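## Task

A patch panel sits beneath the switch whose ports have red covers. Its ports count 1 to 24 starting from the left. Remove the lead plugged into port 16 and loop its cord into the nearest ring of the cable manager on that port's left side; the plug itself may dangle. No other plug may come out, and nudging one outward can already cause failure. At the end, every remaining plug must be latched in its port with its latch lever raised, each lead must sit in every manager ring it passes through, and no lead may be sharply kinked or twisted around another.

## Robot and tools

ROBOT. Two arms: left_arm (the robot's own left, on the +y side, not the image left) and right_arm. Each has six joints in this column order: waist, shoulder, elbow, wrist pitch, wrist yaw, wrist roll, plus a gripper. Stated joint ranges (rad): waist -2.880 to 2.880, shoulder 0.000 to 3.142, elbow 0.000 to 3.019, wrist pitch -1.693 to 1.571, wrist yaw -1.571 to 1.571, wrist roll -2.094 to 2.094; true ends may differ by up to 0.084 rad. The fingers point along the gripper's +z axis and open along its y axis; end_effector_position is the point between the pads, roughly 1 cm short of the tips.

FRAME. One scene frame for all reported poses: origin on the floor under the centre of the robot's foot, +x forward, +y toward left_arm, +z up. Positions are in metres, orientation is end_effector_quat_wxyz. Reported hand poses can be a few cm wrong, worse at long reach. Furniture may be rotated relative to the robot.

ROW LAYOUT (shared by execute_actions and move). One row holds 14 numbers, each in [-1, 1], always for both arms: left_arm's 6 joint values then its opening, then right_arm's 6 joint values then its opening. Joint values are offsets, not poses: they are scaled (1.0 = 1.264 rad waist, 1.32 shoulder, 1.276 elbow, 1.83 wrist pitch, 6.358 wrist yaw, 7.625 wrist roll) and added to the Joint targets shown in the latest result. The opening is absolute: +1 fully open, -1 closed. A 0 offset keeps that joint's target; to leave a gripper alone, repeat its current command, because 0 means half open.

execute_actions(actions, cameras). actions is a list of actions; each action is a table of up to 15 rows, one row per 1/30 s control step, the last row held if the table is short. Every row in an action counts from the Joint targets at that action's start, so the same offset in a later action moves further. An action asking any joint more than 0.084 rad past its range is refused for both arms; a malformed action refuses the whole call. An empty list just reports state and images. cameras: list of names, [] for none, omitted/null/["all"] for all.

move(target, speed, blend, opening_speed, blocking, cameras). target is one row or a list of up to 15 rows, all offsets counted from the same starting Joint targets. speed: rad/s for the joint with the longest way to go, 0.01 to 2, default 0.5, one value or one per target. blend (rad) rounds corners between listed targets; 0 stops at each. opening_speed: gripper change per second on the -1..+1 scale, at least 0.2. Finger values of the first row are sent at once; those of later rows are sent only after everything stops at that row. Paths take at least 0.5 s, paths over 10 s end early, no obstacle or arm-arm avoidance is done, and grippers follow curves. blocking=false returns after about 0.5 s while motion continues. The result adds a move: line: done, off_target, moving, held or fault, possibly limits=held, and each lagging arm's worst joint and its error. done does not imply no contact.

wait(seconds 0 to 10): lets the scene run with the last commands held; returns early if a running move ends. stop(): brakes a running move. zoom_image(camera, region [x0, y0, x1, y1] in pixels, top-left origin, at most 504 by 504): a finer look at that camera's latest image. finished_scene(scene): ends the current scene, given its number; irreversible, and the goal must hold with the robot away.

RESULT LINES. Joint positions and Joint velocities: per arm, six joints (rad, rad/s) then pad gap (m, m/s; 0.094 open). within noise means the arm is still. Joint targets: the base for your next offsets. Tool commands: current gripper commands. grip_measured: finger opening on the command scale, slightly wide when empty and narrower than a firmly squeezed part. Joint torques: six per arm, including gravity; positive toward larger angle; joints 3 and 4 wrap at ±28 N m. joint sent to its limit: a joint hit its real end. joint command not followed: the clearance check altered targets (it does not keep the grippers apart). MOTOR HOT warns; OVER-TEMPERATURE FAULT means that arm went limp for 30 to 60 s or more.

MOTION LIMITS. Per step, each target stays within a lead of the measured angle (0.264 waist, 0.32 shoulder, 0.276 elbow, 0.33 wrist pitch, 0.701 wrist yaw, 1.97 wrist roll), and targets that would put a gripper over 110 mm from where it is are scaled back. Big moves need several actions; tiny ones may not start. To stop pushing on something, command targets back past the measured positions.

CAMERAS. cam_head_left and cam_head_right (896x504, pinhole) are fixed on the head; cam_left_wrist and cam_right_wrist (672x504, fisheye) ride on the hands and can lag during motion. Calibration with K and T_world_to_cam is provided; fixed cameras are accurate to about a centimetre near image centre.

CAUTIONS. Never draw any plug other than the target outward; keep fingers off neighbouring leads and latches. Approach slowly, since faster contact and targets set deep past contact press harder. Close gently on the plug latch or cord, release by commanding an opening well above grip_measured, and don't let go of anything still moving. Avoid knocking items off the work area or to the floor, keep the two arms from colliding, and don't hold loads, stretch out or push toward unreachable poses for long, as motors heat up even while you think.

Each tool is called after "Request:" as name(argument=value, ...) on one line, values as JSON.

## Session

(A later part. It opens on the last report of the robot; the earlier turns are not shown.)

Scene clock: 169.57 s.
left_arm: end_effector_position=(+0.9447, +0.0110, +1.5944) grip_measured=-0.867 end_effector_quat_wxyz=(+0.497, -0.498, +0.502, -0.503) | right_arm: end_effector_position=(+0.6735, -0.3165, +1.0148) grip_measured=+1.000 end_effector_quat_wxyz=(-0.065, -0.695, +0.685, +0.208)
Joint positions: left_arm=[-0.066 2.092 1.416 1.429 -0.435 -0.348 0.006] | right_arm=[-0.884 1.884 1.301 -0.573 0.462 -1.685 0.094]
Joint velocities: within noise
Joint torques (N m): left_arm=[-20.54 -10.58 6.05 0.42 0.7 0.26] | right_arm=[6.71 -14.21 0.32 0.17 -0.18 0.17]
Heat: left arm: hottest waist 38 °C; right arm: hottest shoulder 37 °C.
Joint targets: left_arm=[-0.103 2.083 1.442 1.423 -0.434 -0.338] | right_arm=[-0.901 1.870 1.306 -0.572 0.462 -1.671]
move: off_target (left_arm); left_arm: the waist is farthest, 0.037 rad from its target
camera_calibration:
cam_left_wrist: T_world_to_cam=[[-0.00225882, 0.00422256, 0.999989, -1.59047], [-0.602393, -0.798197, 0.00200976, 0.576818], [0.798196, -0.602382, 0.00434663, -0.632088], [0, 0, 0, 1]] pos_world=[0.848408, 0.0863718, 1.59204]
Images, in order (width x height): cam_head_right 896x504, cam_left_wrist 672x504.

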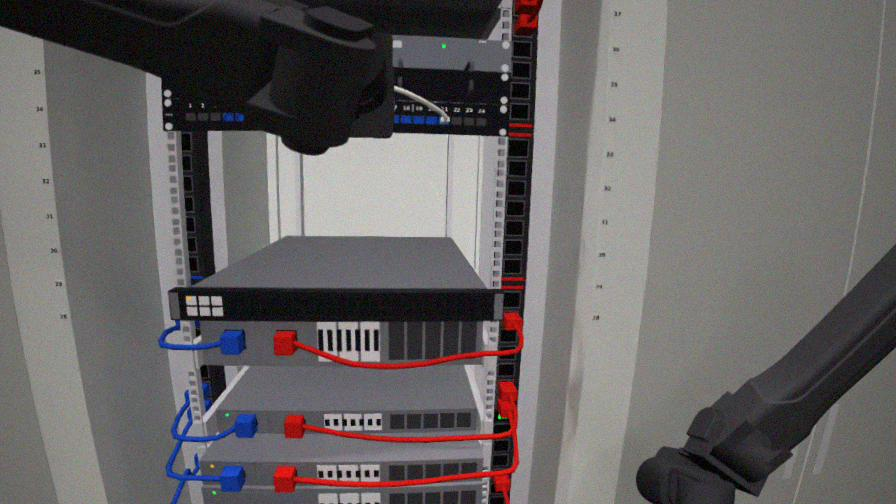

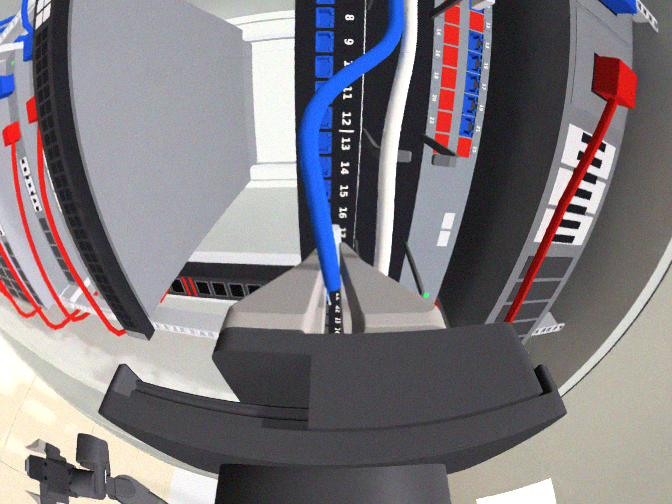

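Request:
move(target=[-0.055,0.012,0.05,-0.025,-0.0077,0.0068,-0.93,0,0,0,0,0,0,1], speed=0.12, cameras=["cam_left_wrist","cam_head_right"])

Request:
zoom_image(camera="cam_left_wrist", region=[280, 60, 500, 300])

Request:
zoom_image(camera="cam_head_right", region=[300, 40, 520, 200])

Scene clock: 171.00 s.
left_arm: end_effector_position=(+0.9449, -0.0019, +1.6419) grip_measured=-0.867 end_effector_quat_wxyz=(+0.495, -0.496, +0.505, -0.504) | right_arm: end_effector_position=(+0.6735, -0.3165, +1.0148) grip_measured=+1.000 end_effector_quat_wxyz=(-0.065, -0.695, +0.685, +0.208)
Joint positions: left_arm=[-0.136 2.092 1.475 1.383 -0.486 -0.298 0.006] | right_arm=[-0.884 1.884 1.301 -0.573 0.462 -1.685 0.094]
Joint velocities: within noise
Joint torques (N m): left_arm=[-20.72 -9 6.75 0.32 0.79 0.19] | right_arm=[6.95 -13.74 0.27 0.13 -0.23 0.19]
Heat: left arm: hottest waist 38 °C; right arm: hottest shoulder 37 °C.
Joint targets: left_arm=[-0.172 2.098 1.506 1.377 -0.483 -0.286] | right_arm=[-0.901 1.870 1.306 -0.572 0.462 -1.671]
move: off_target (left_arm); left_arm: the waist is farthest, 0.036 rad from its target
camera_calibration:
cam_left_wrist: T_world_to_cam=[[0.000970198, 0.00232414, 0.999997, -1.64093], [-0.609707, -0.792623, 0.00243371, 0.572838], [0.792626, -0.609707, 0.000648042, -0.628901], [0, 0, 0, 1]] pos_world=[0.849339, 0.0744127, 1.63994]
Images, in order (width x height): cam_head_right 896x504, cam_left_wrist 672x504.

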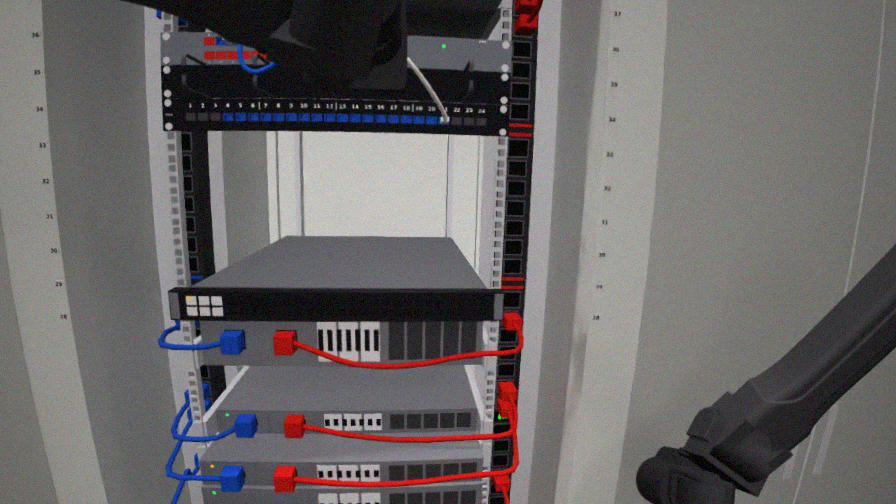

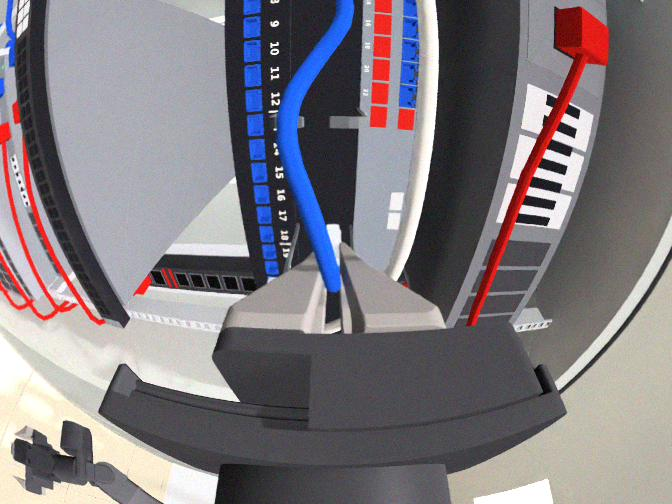

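Scaled by 2.100 from the camera's 672x504 image, which has a finer 960x720 frame.

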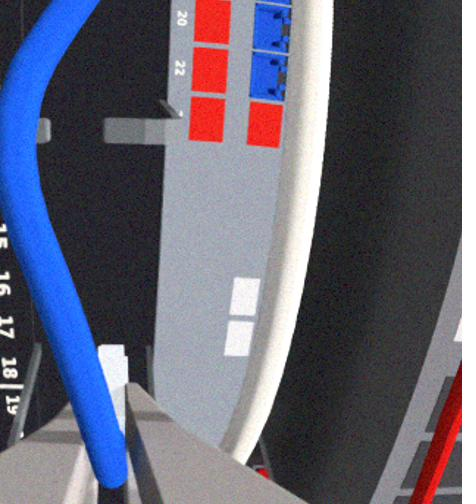

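Scaled by 2.291 from the camera's 896x504 image, which has a finer 1280x720 frame.

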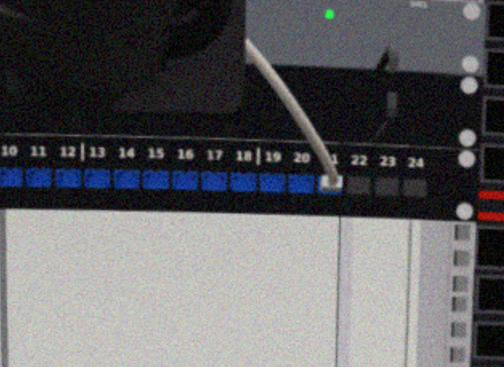

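Request:
move(target=[-0.0109,0,0.0096,-0.016,0,0,-0.93,0,0,0,0,0,0,1], speed=0.1, cameras=["cam_left_wrist","cam_head_right","cam_head_left"])

Request:
zoom_image(camera="cam_left_wrist", region=[260, 60, 420, 220])

Request:
zoom_image(camera="cam_head_right", region=[180, 0, 500, 160])

Scene clock: 173.03 s.
left_arm: end_effector_position=(+0.9471, -0.0064, +1.6457) grip_measured=-0.867 end_effector_quat_wxyz=(+0.492, -0.491, +0.511, -0.506) | right_arm: end_effector_position=(+0.6735, -0.3165, +1.0148) grip_measured=+1.000 end_effector_quat_wxyz=(-0.065, -0.695, +0.685, +0.208)
Joint positions: left_arm=[-0.141 2.092 1.486 1.356 -0.486 -0.297 0.006] | right_arm=[-0.884 1.884 1.301 -0.573 0.462 -1.685 0.094]
Joint velocities: within noise
Joint torques (N m): left_arm=[-21.54 -8.94 6.87 0.24 0.81 0.24] | right_arm=[7.06 -13.74 0.23 0.12 -0.2 0.19]
Heat: left arm: hottest waist 38 °C; right arm: hottest shoulder 37 °C.
Joint targets: left_arm=[-0.186 2.098 1.518 1.348 -0.483 -0.287] | right_arm=[-0.901 1.870 1.306 -0.572 0.462 -1.671]
move: off_target (left_arm); left_arm: the waist is farthest, 0.045 rad from its target
camera_calibration:
cam_left_wrist: T_world_to_cam=[[0.00272844, -0.00332866, 0.999991, -1.64648], [-0.622429, -0.782676, -0.000907014, 0.588199], [0.782672, -0.622421, -0.00420734, -0.616059], [0, 0, 0, 1]] pos_world=[0.852776, 0.0714406, 1.6444]
Images, in order (width x height): cam_head_left 896x504, cam_head_right 896x504, cam_left_wrist 672x504.

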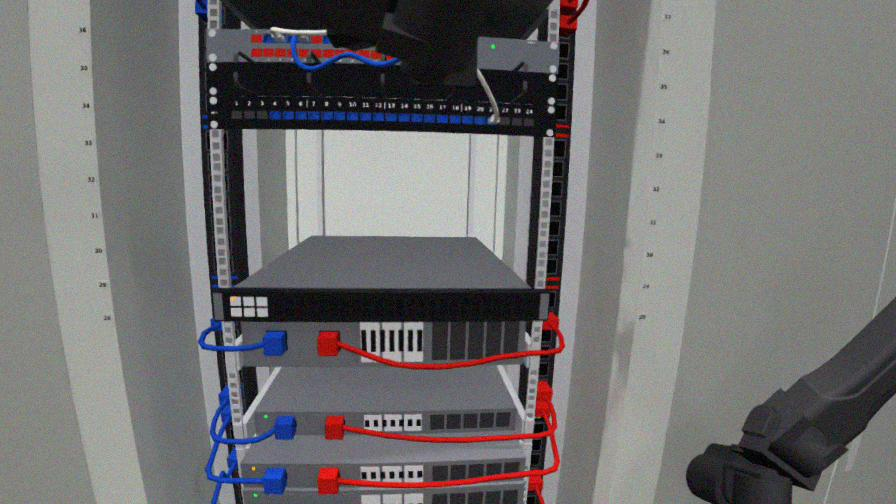

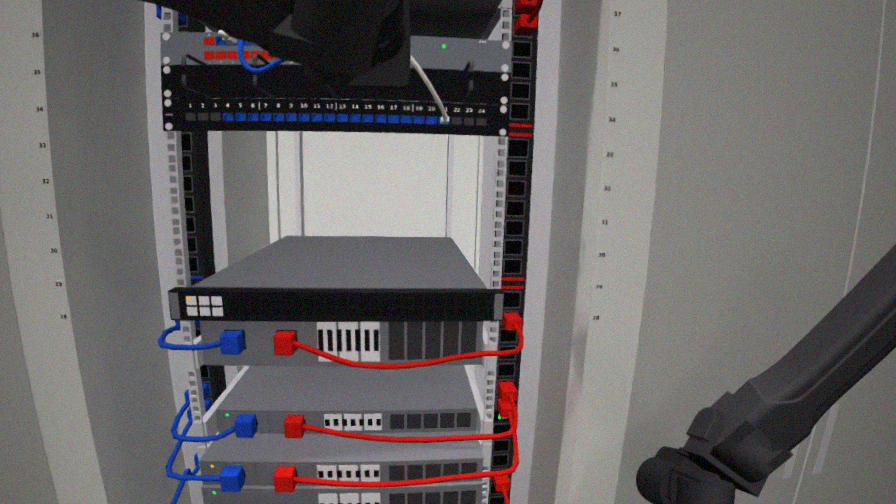

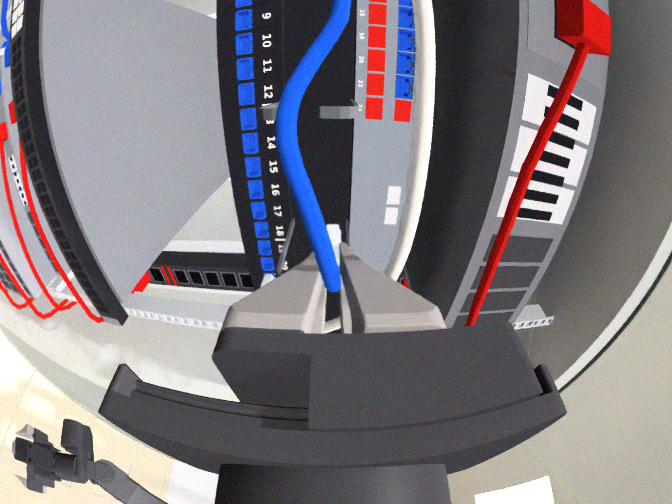

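Scaled by 3.150 from the camera's 672x504 image, which has a finer 960x720 frame.

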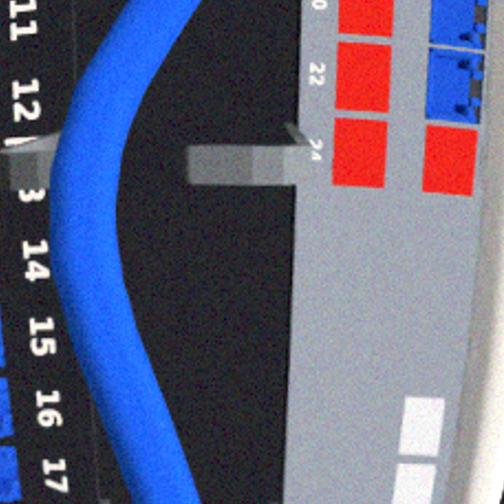

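Scaled by 1.575 from the camera's 896x504 image, which has a finer 1280x720 frame.

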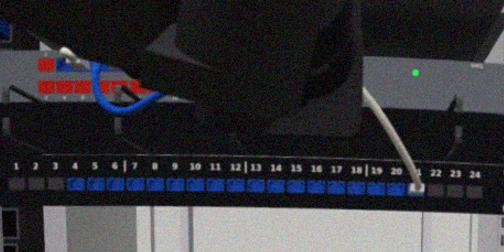

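Request:
zoom_image(camera="cam_head_left", region=[240, 10, 420, 130])

Request:
zoom_image(camera="cam_head_right", region=[190, 10, 330, 110])

Request:
zoom_image(camera="cam_left_wrist", region=[260, 0, 460, 120])

Scaled by 2.800 from the camera's 896x504 image, which has a finer 1280x720 frame.

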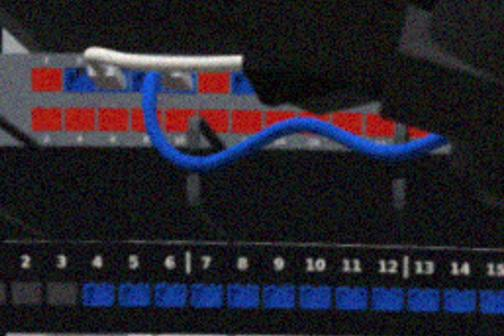

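Scaled by 3.600 from the camera's 896x504 image, which has a finer 1280x720 frame.

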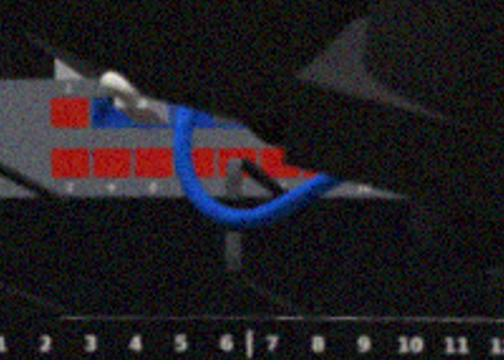

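Scaled by 2.520 from the camera's 672x504 image, which has a finer 960x720 frame.

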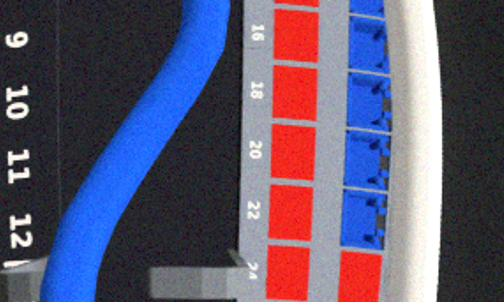

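Request:
move(target=[-0.0142,0,0.0063,0,0,0,-0.93,0,0,0,0,0,0,1], speed=0.1, cameras=["cam_left_wrist"])

Request:
zoom_image(camera="cam_left_wrist", region=[240, 40, 400, 200])

Scene clock: 175.00 s.
left_arm: end_effector_position=(+0.9444, -0.0087, +1.6578) grip_measured=-0.867 end_effector_quat_wxyz=(+0.490, -0.491, +0.506, -0.512) | right_arm: end_effector_position=(+0.6735, -0.3165, +1.0148) grip_measured=+1.000 end_effector_quat_wxyz=(-0.065, -0.695, +0.685, +0.208)
Joint positions: left_arm=[-0.157 2.092 1.493 1.356 -0.487 -0.296 0.006] | right_arm=[-0.884 1.884 1.301 -0.573 0.462 -1.685 0.094]
Joint velocities: within noise
Joint torques (N m): left_arm=[-21.71 -8.88 7.02 0.23 0.9 0.24] | right_arm=[6.95 -13.92 0.24 0.13 -0.23 0.16]
Heat: left arm: hottest waist 38 °C; right arm: hottest shoulder 37 °C.
Joint targets: left_arm=[-0.204 2.098 1.526 1.348 -0.483 -0.287] | right_arm=[-0.901 1.870 1.306 -0.572 0.462 -1.671]
move: off_target (left_arm); left_arm: the waist is farthest, 0.047 rad from its target
camera_calibration:
cam_left_wrist: T_world_to_cam=[[-0.00702384, 0.00978321, 0.999927, -1.64911], [-0.624211, -0.781249, 0.003259, 0.579491], [0.781224, -0.624143, 0.0115942, -0.640161], [0, 0, 0, 1]] pos_world=[0.850251, 0.0693086, 1.65453]
Images, in order (width x height): cam_left_wrist 672x504.

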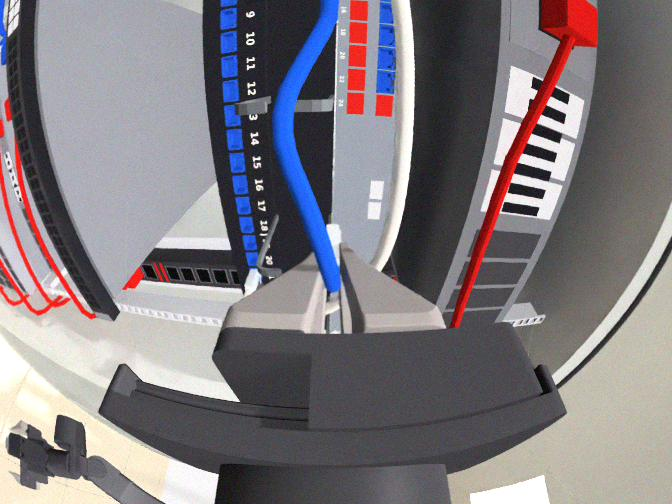

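Scaled by 3.150 from the camera's 672x504 image, which has a finer 960x720 frame.

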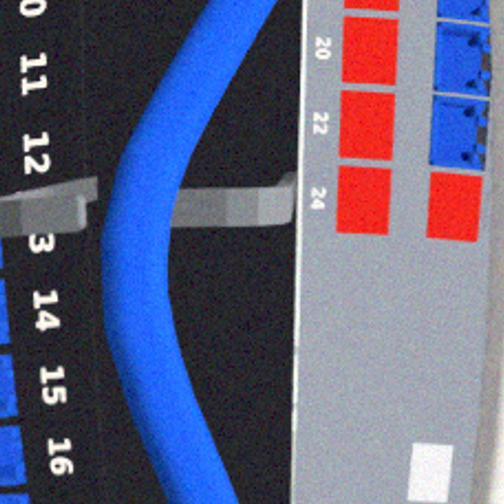

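Request:
move(target=[[0,0,0,0,-0.0035,0,-0.93,0,0,0,0,0,0,1],[0,0,0.022,-0.0195,-0.0083,0,-0.93,0,0,0,0,0,0,1]], speed=0.1, cameras=["cam_left_wrist"])

Request:
zoom_image(camera="cam_left_wrist", region=[240, 40, 400, 200])

Scene clock: 177.40 s.
left_arm: end_effector_position=(+0.9525, -0.0080, +1.6562) grip_measured=-0.867 end_effector_quat_wxyz=(+0.480, -0.504, +0.517, -0.497) | right_arm: end_effector_position=(+0.6735, -0.3165, +1.0148) grip_measured=+1.000 end_effector_quat_wxyz=(-0.065, -0.695, +0.685, +0.208)
Joint positions: left_arm=[-0.16 2.092 1.521 1.32 -0.539 -0.296 0.006] | right_arm=[-0.884 1.884 1.301 -0.573 0.462 -1.685 0.094]
Joint velocities: within noise
Joint torques (N m): left_arm=[-21.54 -9.47 7.09 0.23 0.81 0.24] | right_arm=[6.71 -13.74 0.38 -0.01 -0.22 0.17]
Heat: left arm: hottest waist 39 °C; right arm: hottest shoulder 38 °C.
Joint targets: left_arm=[-0.204 2.098 1.554 1.312 -0.536 -0.287] | right_arm=[-0.901 1.870 1.306 -0.572 0.462 -1.671]
move: off_target (left_arm); left_arm: the waist is farthest, 0.044 rad from its target
camera_calibration:
cam_left_wrist: T_world_to_cam=[[0.0419476, 0.00602458, 0.999102, -1.6928], [-0.618453, -0.785222, 0.0307008, 0.534072], [0.784702, -0.619185, -0.0292123, -0.581709], [0, 0, 0, 1]] pos_world=[0.857775, 0.0693782, 1.65789]
Images, in order (width x height): cam_left_wrist 672x504.

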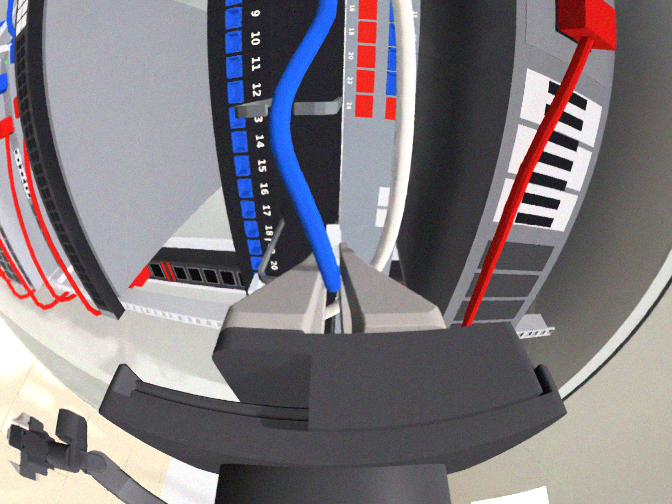

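Scaled by 3.150 from the camera's 672x504 image, which has a finer 960x720 frame.

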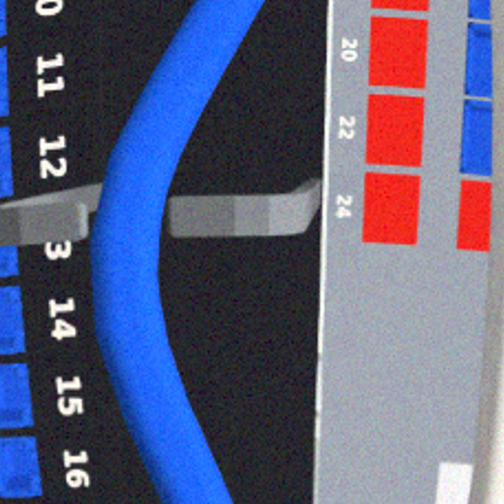

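Request:
move(target=[0,0,0.035,-0.03,-0.0100,0,-0.93,0,0,0,0,0,0,1], speed=0.1, cameras=["cam_left_wrist"])

Request:
zoom_image(camera="cam_left_wrist", region=[240, 40, 400, 200])

Scene clock: 178.83 s.
left_arm: end_effector_position=(+0.9641, -0.0079, +1.6541) grip_measured=-0.867 end_effector_quat_wxyz=(+0.467, -0.518, +0.533, -0.478) | right_arm: end_effector_position=(+0.6735, -0.3165, +1.0148) grip_measured=+1.000 end_effector_quat_wxyz=(-0.065, -0.695, +0.685, +0.208)
Joint positions: left_arm=[-0.162 2.093 1.563 1.264 -0.602 -0.296 0.006] | right_arm=[-0.884 1.884 1.301 -0.573 0.462 -1.685 0.094]
Joint velocities: within noise
Joint torques (N m): left_arm=[-21.54 -8.76 7.41 0.28 0.8 0.24] | right_arm=[6.95 -13.68 0.14 0.03 -0.21 0.17]
Heat: left arm: hottest waist 39 °C; right arm: hottest shoulder 38 °C.
Joint targets: left_arm=[-0.204 2.098 1.599 1.257 -0.599 -0.287] | right_arm=[-0.901 1.870 1.306 -0.572 0.462 -1.671]
move: off_target (left_arm); left_arm: the waist is farthest, 0.042 rad from its target
camera_calibration:
cam_left_wrist: T_world_to_cam=[[0.104572, -0.0028782, 0.994513, -1.74407], [-0.612398, -0.788106, 0.0621123, 0.483634], [0.783603, -0.615533, -0.0841765, -0.498807], [0, 0, 0, 1]] pos_world=[0.869424, 0.0691027, 1.66248]
Images, in order (width x height): cam_left_wrist 672x504.

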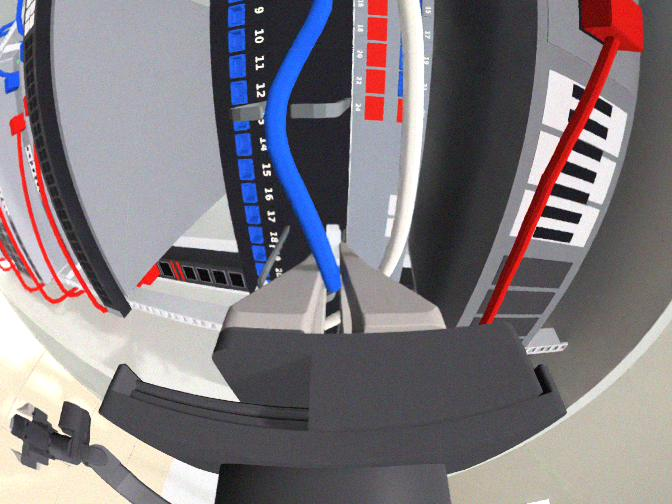

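Scaled by 3.150 from the camera's 672x504 image, which has a finer 960x720 frame.

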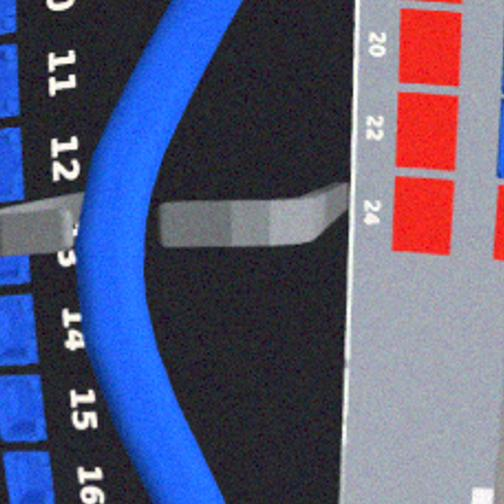

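Request:
move(target=[0,0,0.05,-0.042,-0.0092,0,-0.93,0,0,0,0,0,0,1], speed=0.1, cameras=["cam_left_wrist"])

Request:
zoom_image(camera="cam_left_wrist", region=[240, 40, 400, 200])

Scene clock: 180.20 s.
left_arm: end_effector_position=(+0.9802, -0.0064, +1.6543) grip_measured=-0.867 end_effector_quat_wxyz=(+0.454, -0.531, +0.550, -0.457) | right_arm: end_effector_position=(+0.6735, -0.3165, +1.0148) grip_measured=+1.000 end_effector_quat_wxyz=(-0.065, -0.695, +0.685, +0.208)
Joint positions: left_arm=[-0.163 2.096 1.621 1.192 -0.664 -0.296 0.006] | right_arm=[-0.884 1.884 1.301 -0.573 0.462 -1.685 0.094]
Joint velocities: within noise
Joint torques (N m): left_arm=[-21.77 -9.47 7.97 0.13 0.94 0.25] | right_arm=[6.89 -13.68 0.23 0.12 -0.2 0.16]
Heat: left arm: hottest waist 39 °C; right arm: hottest shoulder 38 °C.
Joint targets: left_arm=[-0.204 2.098 1.663 1.180 -0.658 -0.287] | right_arm=[-0.901 1.870 1.306 -0.572 0.462 -1.671]
move: off_target (left_arm); left_arm: the elbow is farthest, 0.042 rad from its target
camera_calibration:
cam_left_wrist: T_world_to_cam=[[0.166669, -0.0146051, 0.985905, -1.79258], [-0.604629, -0.791351, 0.0904905, 0.440052], [0.778875, -0.611188, -0.140724, -0.412269], [0, 0, 0, 1]] pos_world=[0.88594, 0.0700805, 1.66947]
Images, in order (width x height): cam_left_wrist 672x504.

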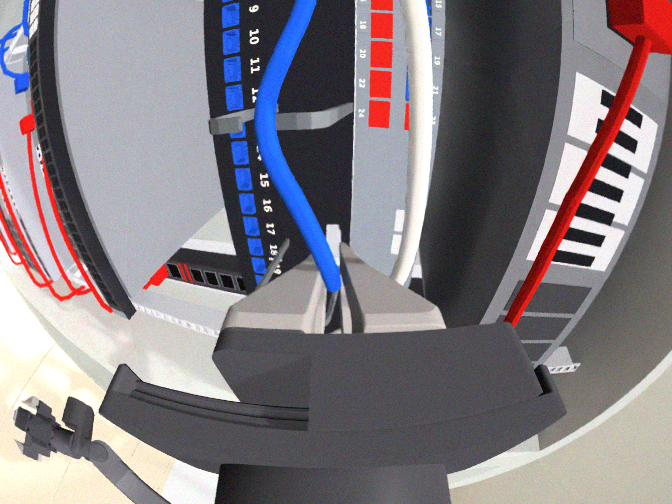

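Scaled by 3.150 from the camera's 672x504 image, which has a finer 960x720 frame.

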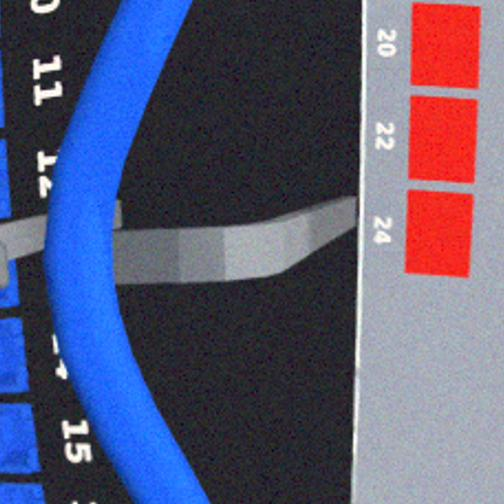

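Request:
move(target=[0,0,0.04,-0.034,-0.0104,0,-0.93,0,0,0,0,0,0,1], speed=0.1, cameras=["cam_left_wrist","cam_head_left"])

Request:
zoom_image(camera="cam_left_wrist", region=[220, 50, 380, 210])

Request:
zoom_image(camera="cam_head_left", region=[240, 10, 420, 130])

Scene clock: 181.93 s.
left_arm: end_effector_position=(+0.9900, -0.0035, +1.6538) grip_measured=-0.867 end_effector_quat_wxyz=(+0.440, -0.545, +0.566, -0.434) | right_arm: end_effector_position=(+0.6735, -0.3165, +1.0148) grip_measured=+1.000 end_effector_quat_wxyz=(-0.065, -0.695, +0.685, +0.208)
Joint positions: left_arm=[-0.168 2.096 1.665 1.135 -0.735 -0.292 0.006] | right_arm=[-0.884 1.884 1.301 -0.573 0.462 -1.685 0.094]
Joint velocities: within noise
Joint torques (N m): left_arm=[-21.6 -9.47 8.61 -0.06 1.18 0.19] | right_arm=[6.77 -13.74 0.29 0.05 -0.18 0.19]
Heat: left arm: hottest waist 39 °C; right arm: hottest shoulder 38 °C.
Joint targets: left_arm=[-0.204 2.098 1.714 1.118 -0.724 -0.287] | right_arm=[-0.901 1.870 1.306 -0.572 0.462 -1.671]
move: off_target (left_arm); left_arm: the elbow is farthest, 0.049 rad from its target
camera_calibration:
cam_left_wrist: T_world_to_cam=[[0.233591, -0.0260513, 0.971986, -1.837], [-0.592008, -0.796809, 0.120917, 0.385551], [0.771338, -0.603669, -0.20155, -0.310113], [0, 0, 0, 1]] pos_world=[0.896558, 0.0721488, 1.67641]
Images, in order (width x height): cam_head_left 896x504, cam_left_wrist 672x504.

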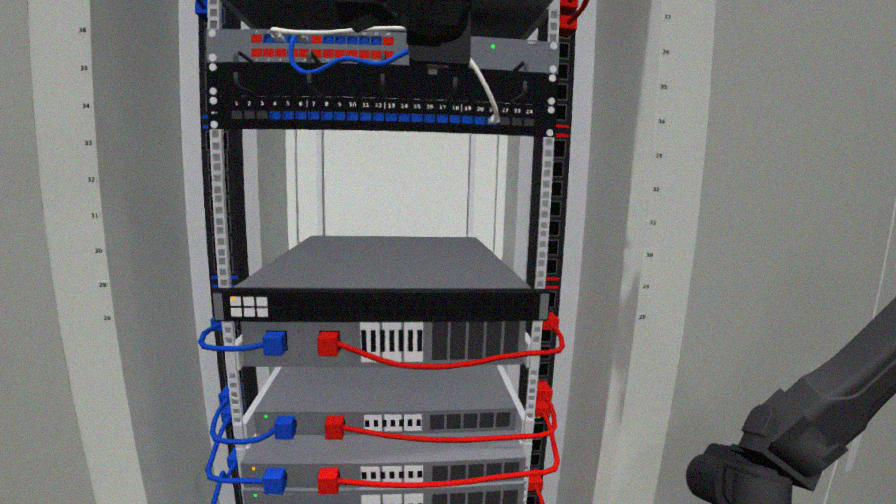

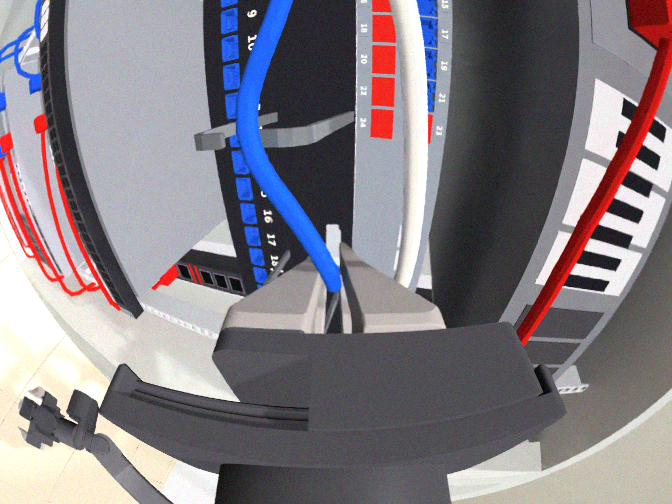

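Scaled by 3.150 from the camera's 672x504 image, which has a finer 960x720 frame.

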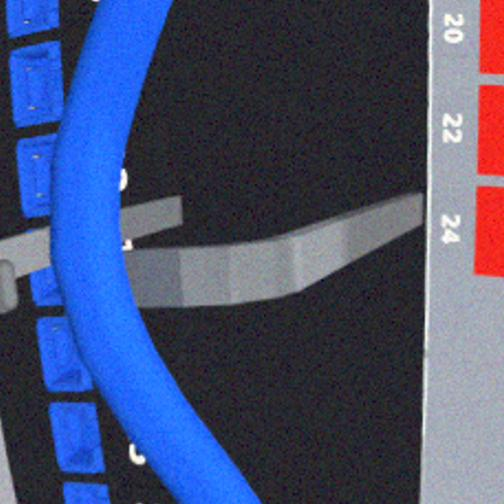

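Scaled by 2.800 from the camera's 896x504 image, which has a finer 1280x720 frame.

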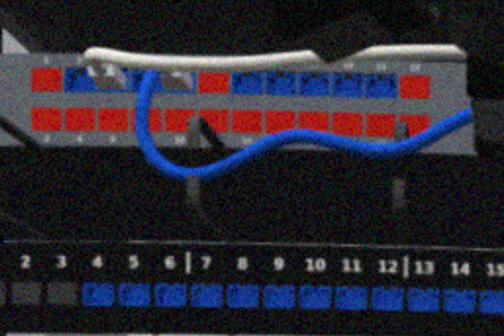

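Request:
move(target=[0.0500,0,0,0,0,0,-0.93,0,0,0,0,0,0,1], speed=0.05, cameras=["cam_left_wrist","cam_head_left"])

Request:
zoom_image(camera="cam_left_wrist", region=[220, 70, 320, 170])

Request:
zoom_image(camera="cam_head_left", region=[340, 30, 420, 90])

Scene clock: 184.43 s.
left_arm: end_effector_position=(+0.9900, -0.0035, +1.6538) grip_measured=-0.867 end_effector_quat_wxyz=(+0.440, -0.545, +0.566, -0.434) | right_arm: end_effector_position=(+0.6735, -0.3165, +1.0148) grip_measured=+1.000 end_effector_quat_wxyz=(-0.065, -0.695, +0.685, +0.208)
Joint positions: left_arm=[-0.168 2.096 1.665 1.135 -0.735 -0.292 0.006] | right_arm=[-0.884 1.884 1.301 -0.573 0.462 -1.685 0.094]
Joint velocities: within noise
Joint torques (N m): left_arm=[-16.56 -9.47 8.61 -0.06 1.18 0.18] | right_arm=[6.77 -13.74 0.27 0.13 -0.21 0.19]
Heat: left arm: hottest waist 39 °C; right arm: hottest shoulder 38 °C.
Joint targets: left_arm=[-0.141 2.098 1.714 1.118 -0.724 -0.287] | right_arm=[-0.901 1.870 1.306 -0.572 0.462 -1.671]
move: off_target (left_arm); left_arm: the elbow is farthest, 0.049 rad from its target
camera_calibration:
cam_left_wrist: T_world_to_cam=[[0.233585, -0.0264327, 0.971977, -1.83698], [-0.59208, -0.796801, 0.120619, 0.386115], [0.771284, -0.603663, -0.201771, -0.309696], [0, 0, 0, 1]] pos_world=[0.896565, 0.0721488, 1.67644]
Images, in order (width x height): cam_head_left 896x504, cam_left_wrist 672x504.

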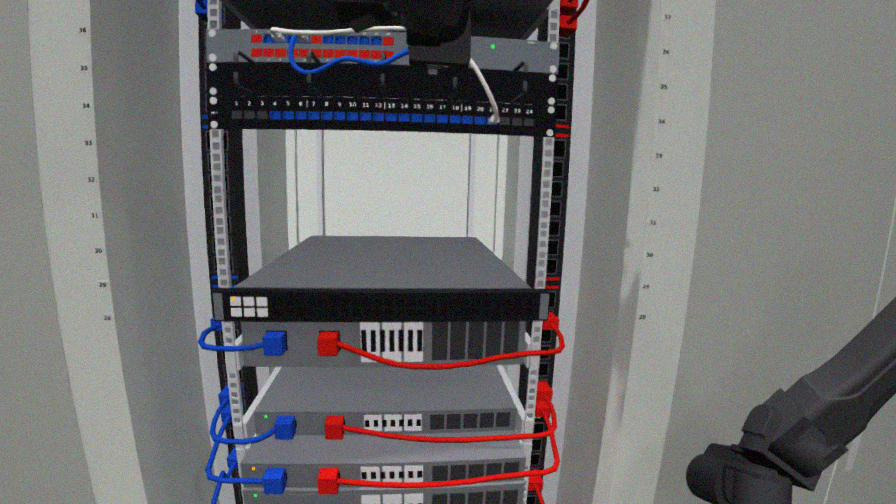

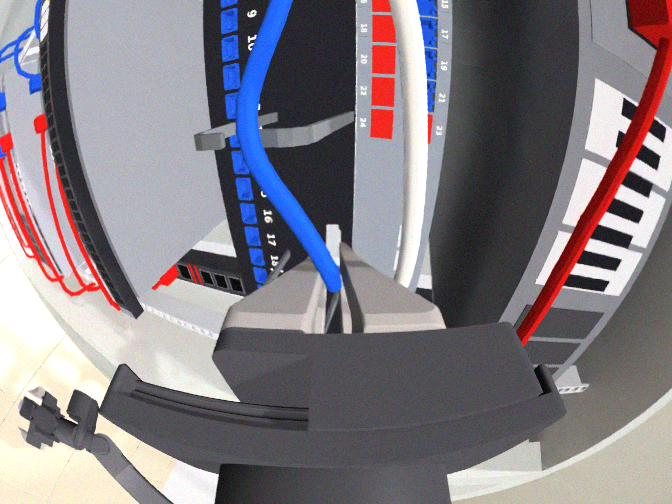

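Scaled by 5.040 from the camera's 672x504 image, which has a finer 960x720 frame.

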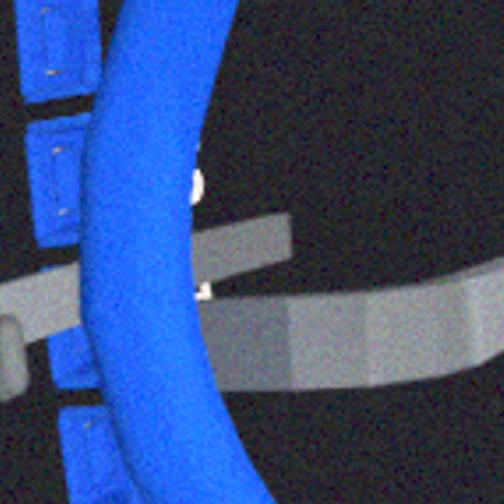

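Scaled by 6.300 from the camera's 896x504 image, which has a finer 1280x720 frame.

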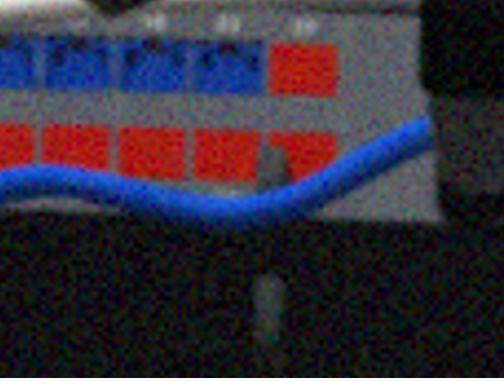

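Request:
move(target=[0.0063,0,0,0,0,0,-0.93,0,0,0,0,0,0,1], speed=0.05, cameras=["cam_left_wrist"])

Request:
zoom_image(camera="cam_left_wrist", region=[220, 70, 320, 170])

Scene clock: 186.13 s.
left_arm: end_effector_position=(+0.9903, -0.0033, +1.6533) grip_measured=-0.867 end_effector_quat_wxyz=(+0.441, -0.545, +0.566, -0.433) | right_arm: end_effector_position=(+0.6735, -0.3165, +1.0148) grip_measured=+1.000 end_effector_quat_wxyz=(-0.065, -0.695, +0.685, +0.208)
Joint positions: left_arm=[-0.167 2.096 1.665 1.135 -0.735 -0.292 0.006] | right_arm=[-0.884 1.884 1.301 -0.573 0.462 -1.685 0.094]
Joint velocities: within noise
Joint torques (N m): left_arm=[-15.91 -9.47 8.62 -0.06 1.17 0.18] | right_arm=[6.65 -13.92 0.24 0.13 -0.21 0.17]
Heat: left arm: hottest waist 39 °C; right arm: hottest shoulder 38 °C.
Joint targets: left_arm=[-0.133 2.098 1.714 1.118 -0.724 -0.287] | right_arm=[-0.901 1.870 1.306 -0.572 0.462 -1.671]
move: off_target (left_arm); left_arm: the elbow is farthest, 0.049 rad from its target
camera_calibration:
cam_left_wrist: T_world_to_cam=[[0.234027, -0.0268041, 0.971861, -1.83678], [-0.591711, -0.797093, 0.120502, 0.386304], [0.771433, -0.603261, -0.202401, -0.30896], [0, 0, 0, 1]] pos_world=[0.896779, 0.0723027, 1.67601]
Images, in order (width x height): cam_left_wrist 672x504.

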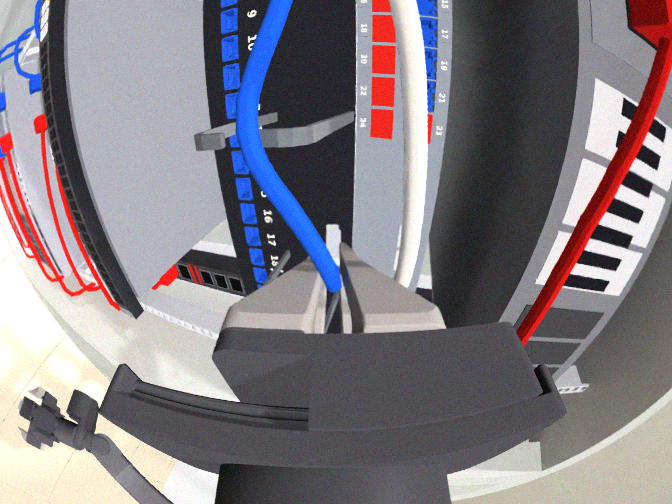

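Scaled by 5.040 from the camera's 672x504 image, which has a finer 960x720 frame.

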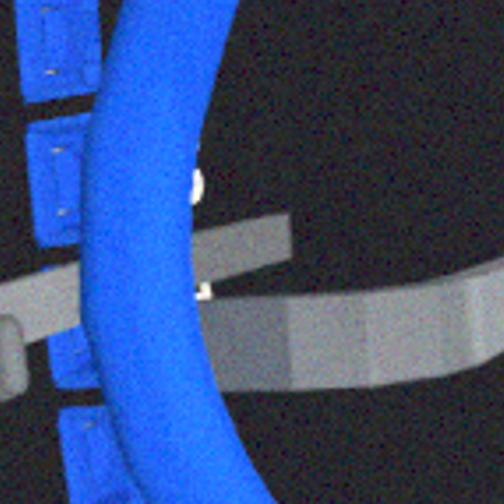

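Request:
move(target=[0.0095,0,0,0,0,0,-0.93,0,0,0,0,0,0,1], speed=0.05, cameras=["cam_left_wrist"])

Request:
zoom_image(camera="cam_left_wrist", region=[220, 70, 320, 170])

Scene clock: 187.20 s.
left_arm: end_effector_position=(+0.9981, +0.0016, +1.6469) grip_measured=-0.867 end_effector_quat_wxyz=(+0.444, -0.546, +0.566, -0.429) | right_arm: end_effector_position=(+0.6735, -0.3165, +1.0148) grip_measured=+1.000 end_effector_quat_wxyz=(-0.065, -0.695, +0.685, +0.208)
Joint positions: left_arm=[-0.152 2.096 1.675 1.128 -0.729 -0.292 0.006] | right_arm=[-0.884 1.884 1.301 -0.573 0.462 -1.685 0.094]
Joint velocities: within noise
Joint torques (N m): left_arm=[-16.21 -9.58 7.77 0.2 0.85 0.18] | right_arm=[6.95 -14.21 0.21 0.14 -0.2 0.17]
Heat: left arm: hottest waist 39 °C; right arm: hottest shoulder 38 °C.
Joint targets: left_arm=[-0.121 2.098 1.714 1.118 -0.724 -0.287] | right_arm=[-0.901 1.870 1.306 -0.572 0.462 -1.671]
move: off_target (left_arm); left_arm: the elbow is farthest, 0.039 rad from its target
camera_calibration:
cam_left_wrist: T_world_to_cam=[[0.235523, -0.0320277, 0.971341, -1.83288], [-0.585425, -0.802458, 0.11549, 0.397535], [0.775762, -0.595848, -0.207747, -0.308915], [0, 0, 0, 1]] pos_world=[0.904056, 0.0762363, 1.67026]
Images, in order (width x height): cam_left_wrist 672x504.

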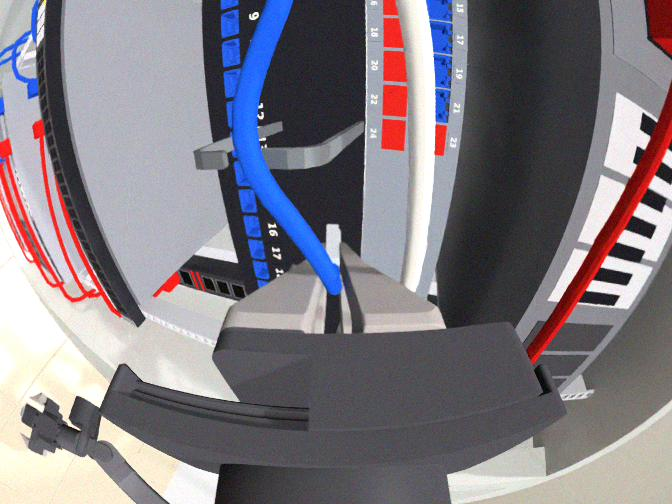

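Scaled by 5.040 from the camera's 672x504 image, which has a finer 960x720 frame.

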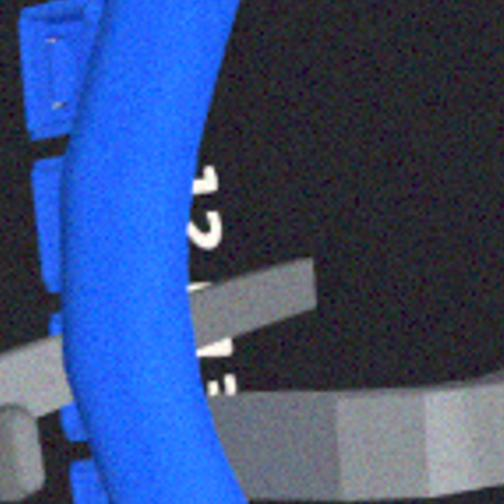

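Request:
zoom_image(camera="cam_left_wrist", region=[220, 120, 380, 300])

Request:
zoom_image(camera="cam_head_right", region=[190, 10, 390, 130])

Scaled by 2.800 from the camera's 672x504 image, which has a finer 960x720 frame.

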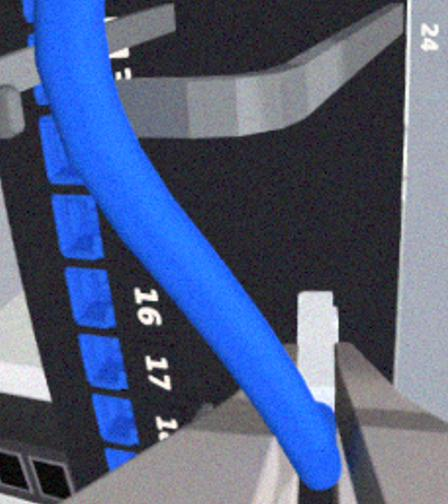

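This scene's latest camera images include none from cam_head_right. They are from: cam_left_wrist. cam_head_right's image comes with the result of a call that names it in "cameras".

Request:
move(target=[0.0079,0,0,-0.001,0,0,-0.93,0,0,0,0,0,0,1], speed=0.05, cameras=["cam_left_wrist","cam_head_right"])

Request:
zoom_image(camera="cam_left_wrist", region=[220, 90, 340, 210])

Request:
zoom_image(camera="cam_head_right", region=[190, 10, 390, 130])

Scene clock: 190.03 s.
left_arm: end_effector_position=(+0.9983, +0.0018, +1.6464) grip_measured=-0.867 end_effector_quat_wxyz=(+0.444, -0.546, +0.566, -0.429) | right_arm: end_effector_position=(+0.6735, -0.3165, +1.0148) grip_measured=+1.000 end_effector_quat_wxyz=(-0.065, -0.695, +0.685, +0.208)
Joint positions: left_arm=[-0.152 2.096 1.675 1.128 -0.729 -0.292 0.006] | right_arm=[-0.884 1.884 1.301 -0.573 0.462 -1.685 0.094]
Joint velocities: within noise
Joint torques (N m): left_arm=[-15.44 -9.58 7.77 0.14 0.85 0.18] | right_arm=[7.18 -14.1 0.14 0.02 -0.19 0.19]
Heat: left arm: hottest waist 39 °C; right arm: hottest shoulder 38 °C.
Joint targets: left_arm=[-0.111 2.098 1.714 1.116 -0.724 -0.287] | right_arm=[-0.901 1.870 1.306 -0.572 0.462 -1.671]
move: off_target (left_arm); left_arm: the waist is farthest, 0.041 rad from its target
camera_calibration:
cam_left_wrist: T_world_to_cam=[[0.235967, -0.0323981, 0.971221, -1.83267], [-0.585056, -0.802745, 0.115367, 0.39773], [0.775905, -0.595442, -0.208376, -0.308182], [0, 0, 0, 1]] pos_world=[0.904266, 0.0763962, 1.66983]
Images, in order (width x height): cam_head_right 896x504, cam_left_wrist 672x504.

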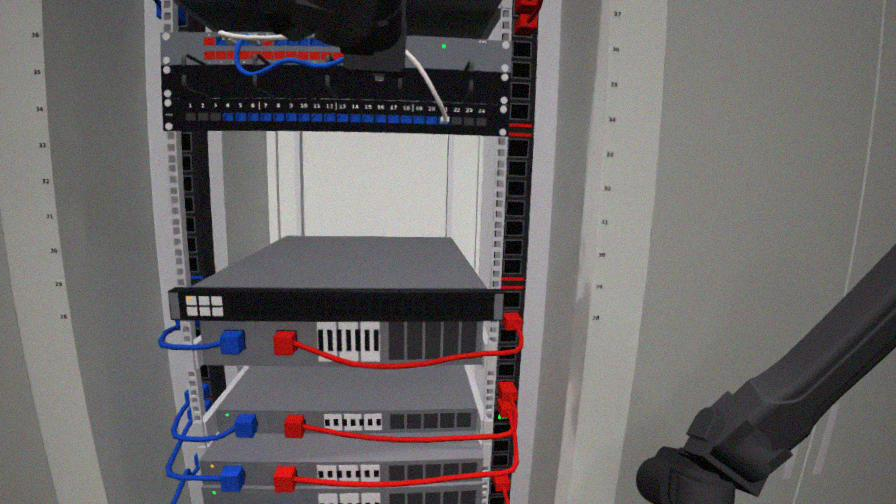

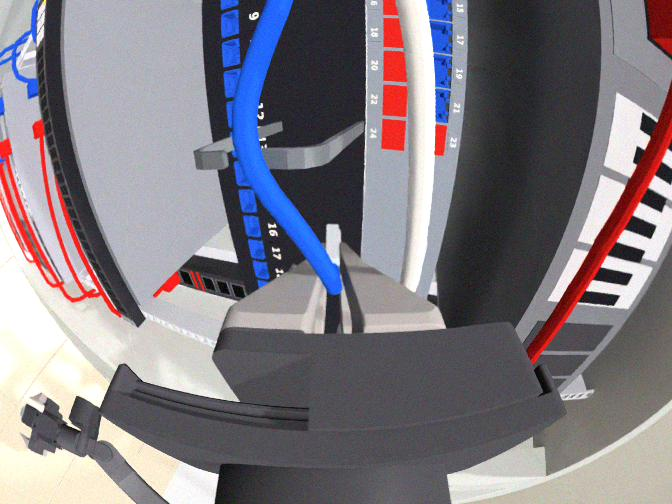

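Scaled by 4.200 from the camera's 672x504 image, which has a finer 960x720 frame.

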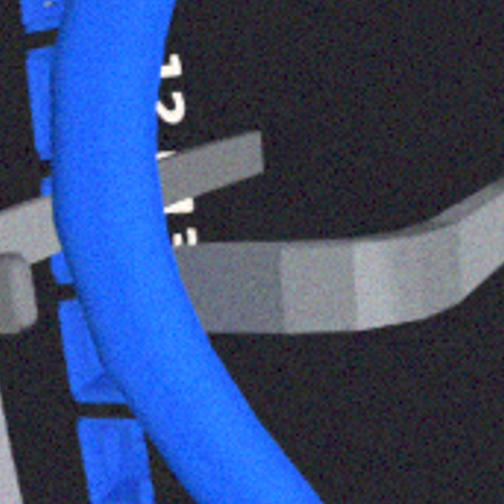

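Scaled by 2.520 from the camera's 896x504 image, which has a finer 1280x720 frame.

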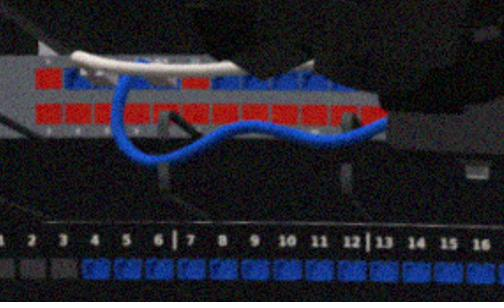

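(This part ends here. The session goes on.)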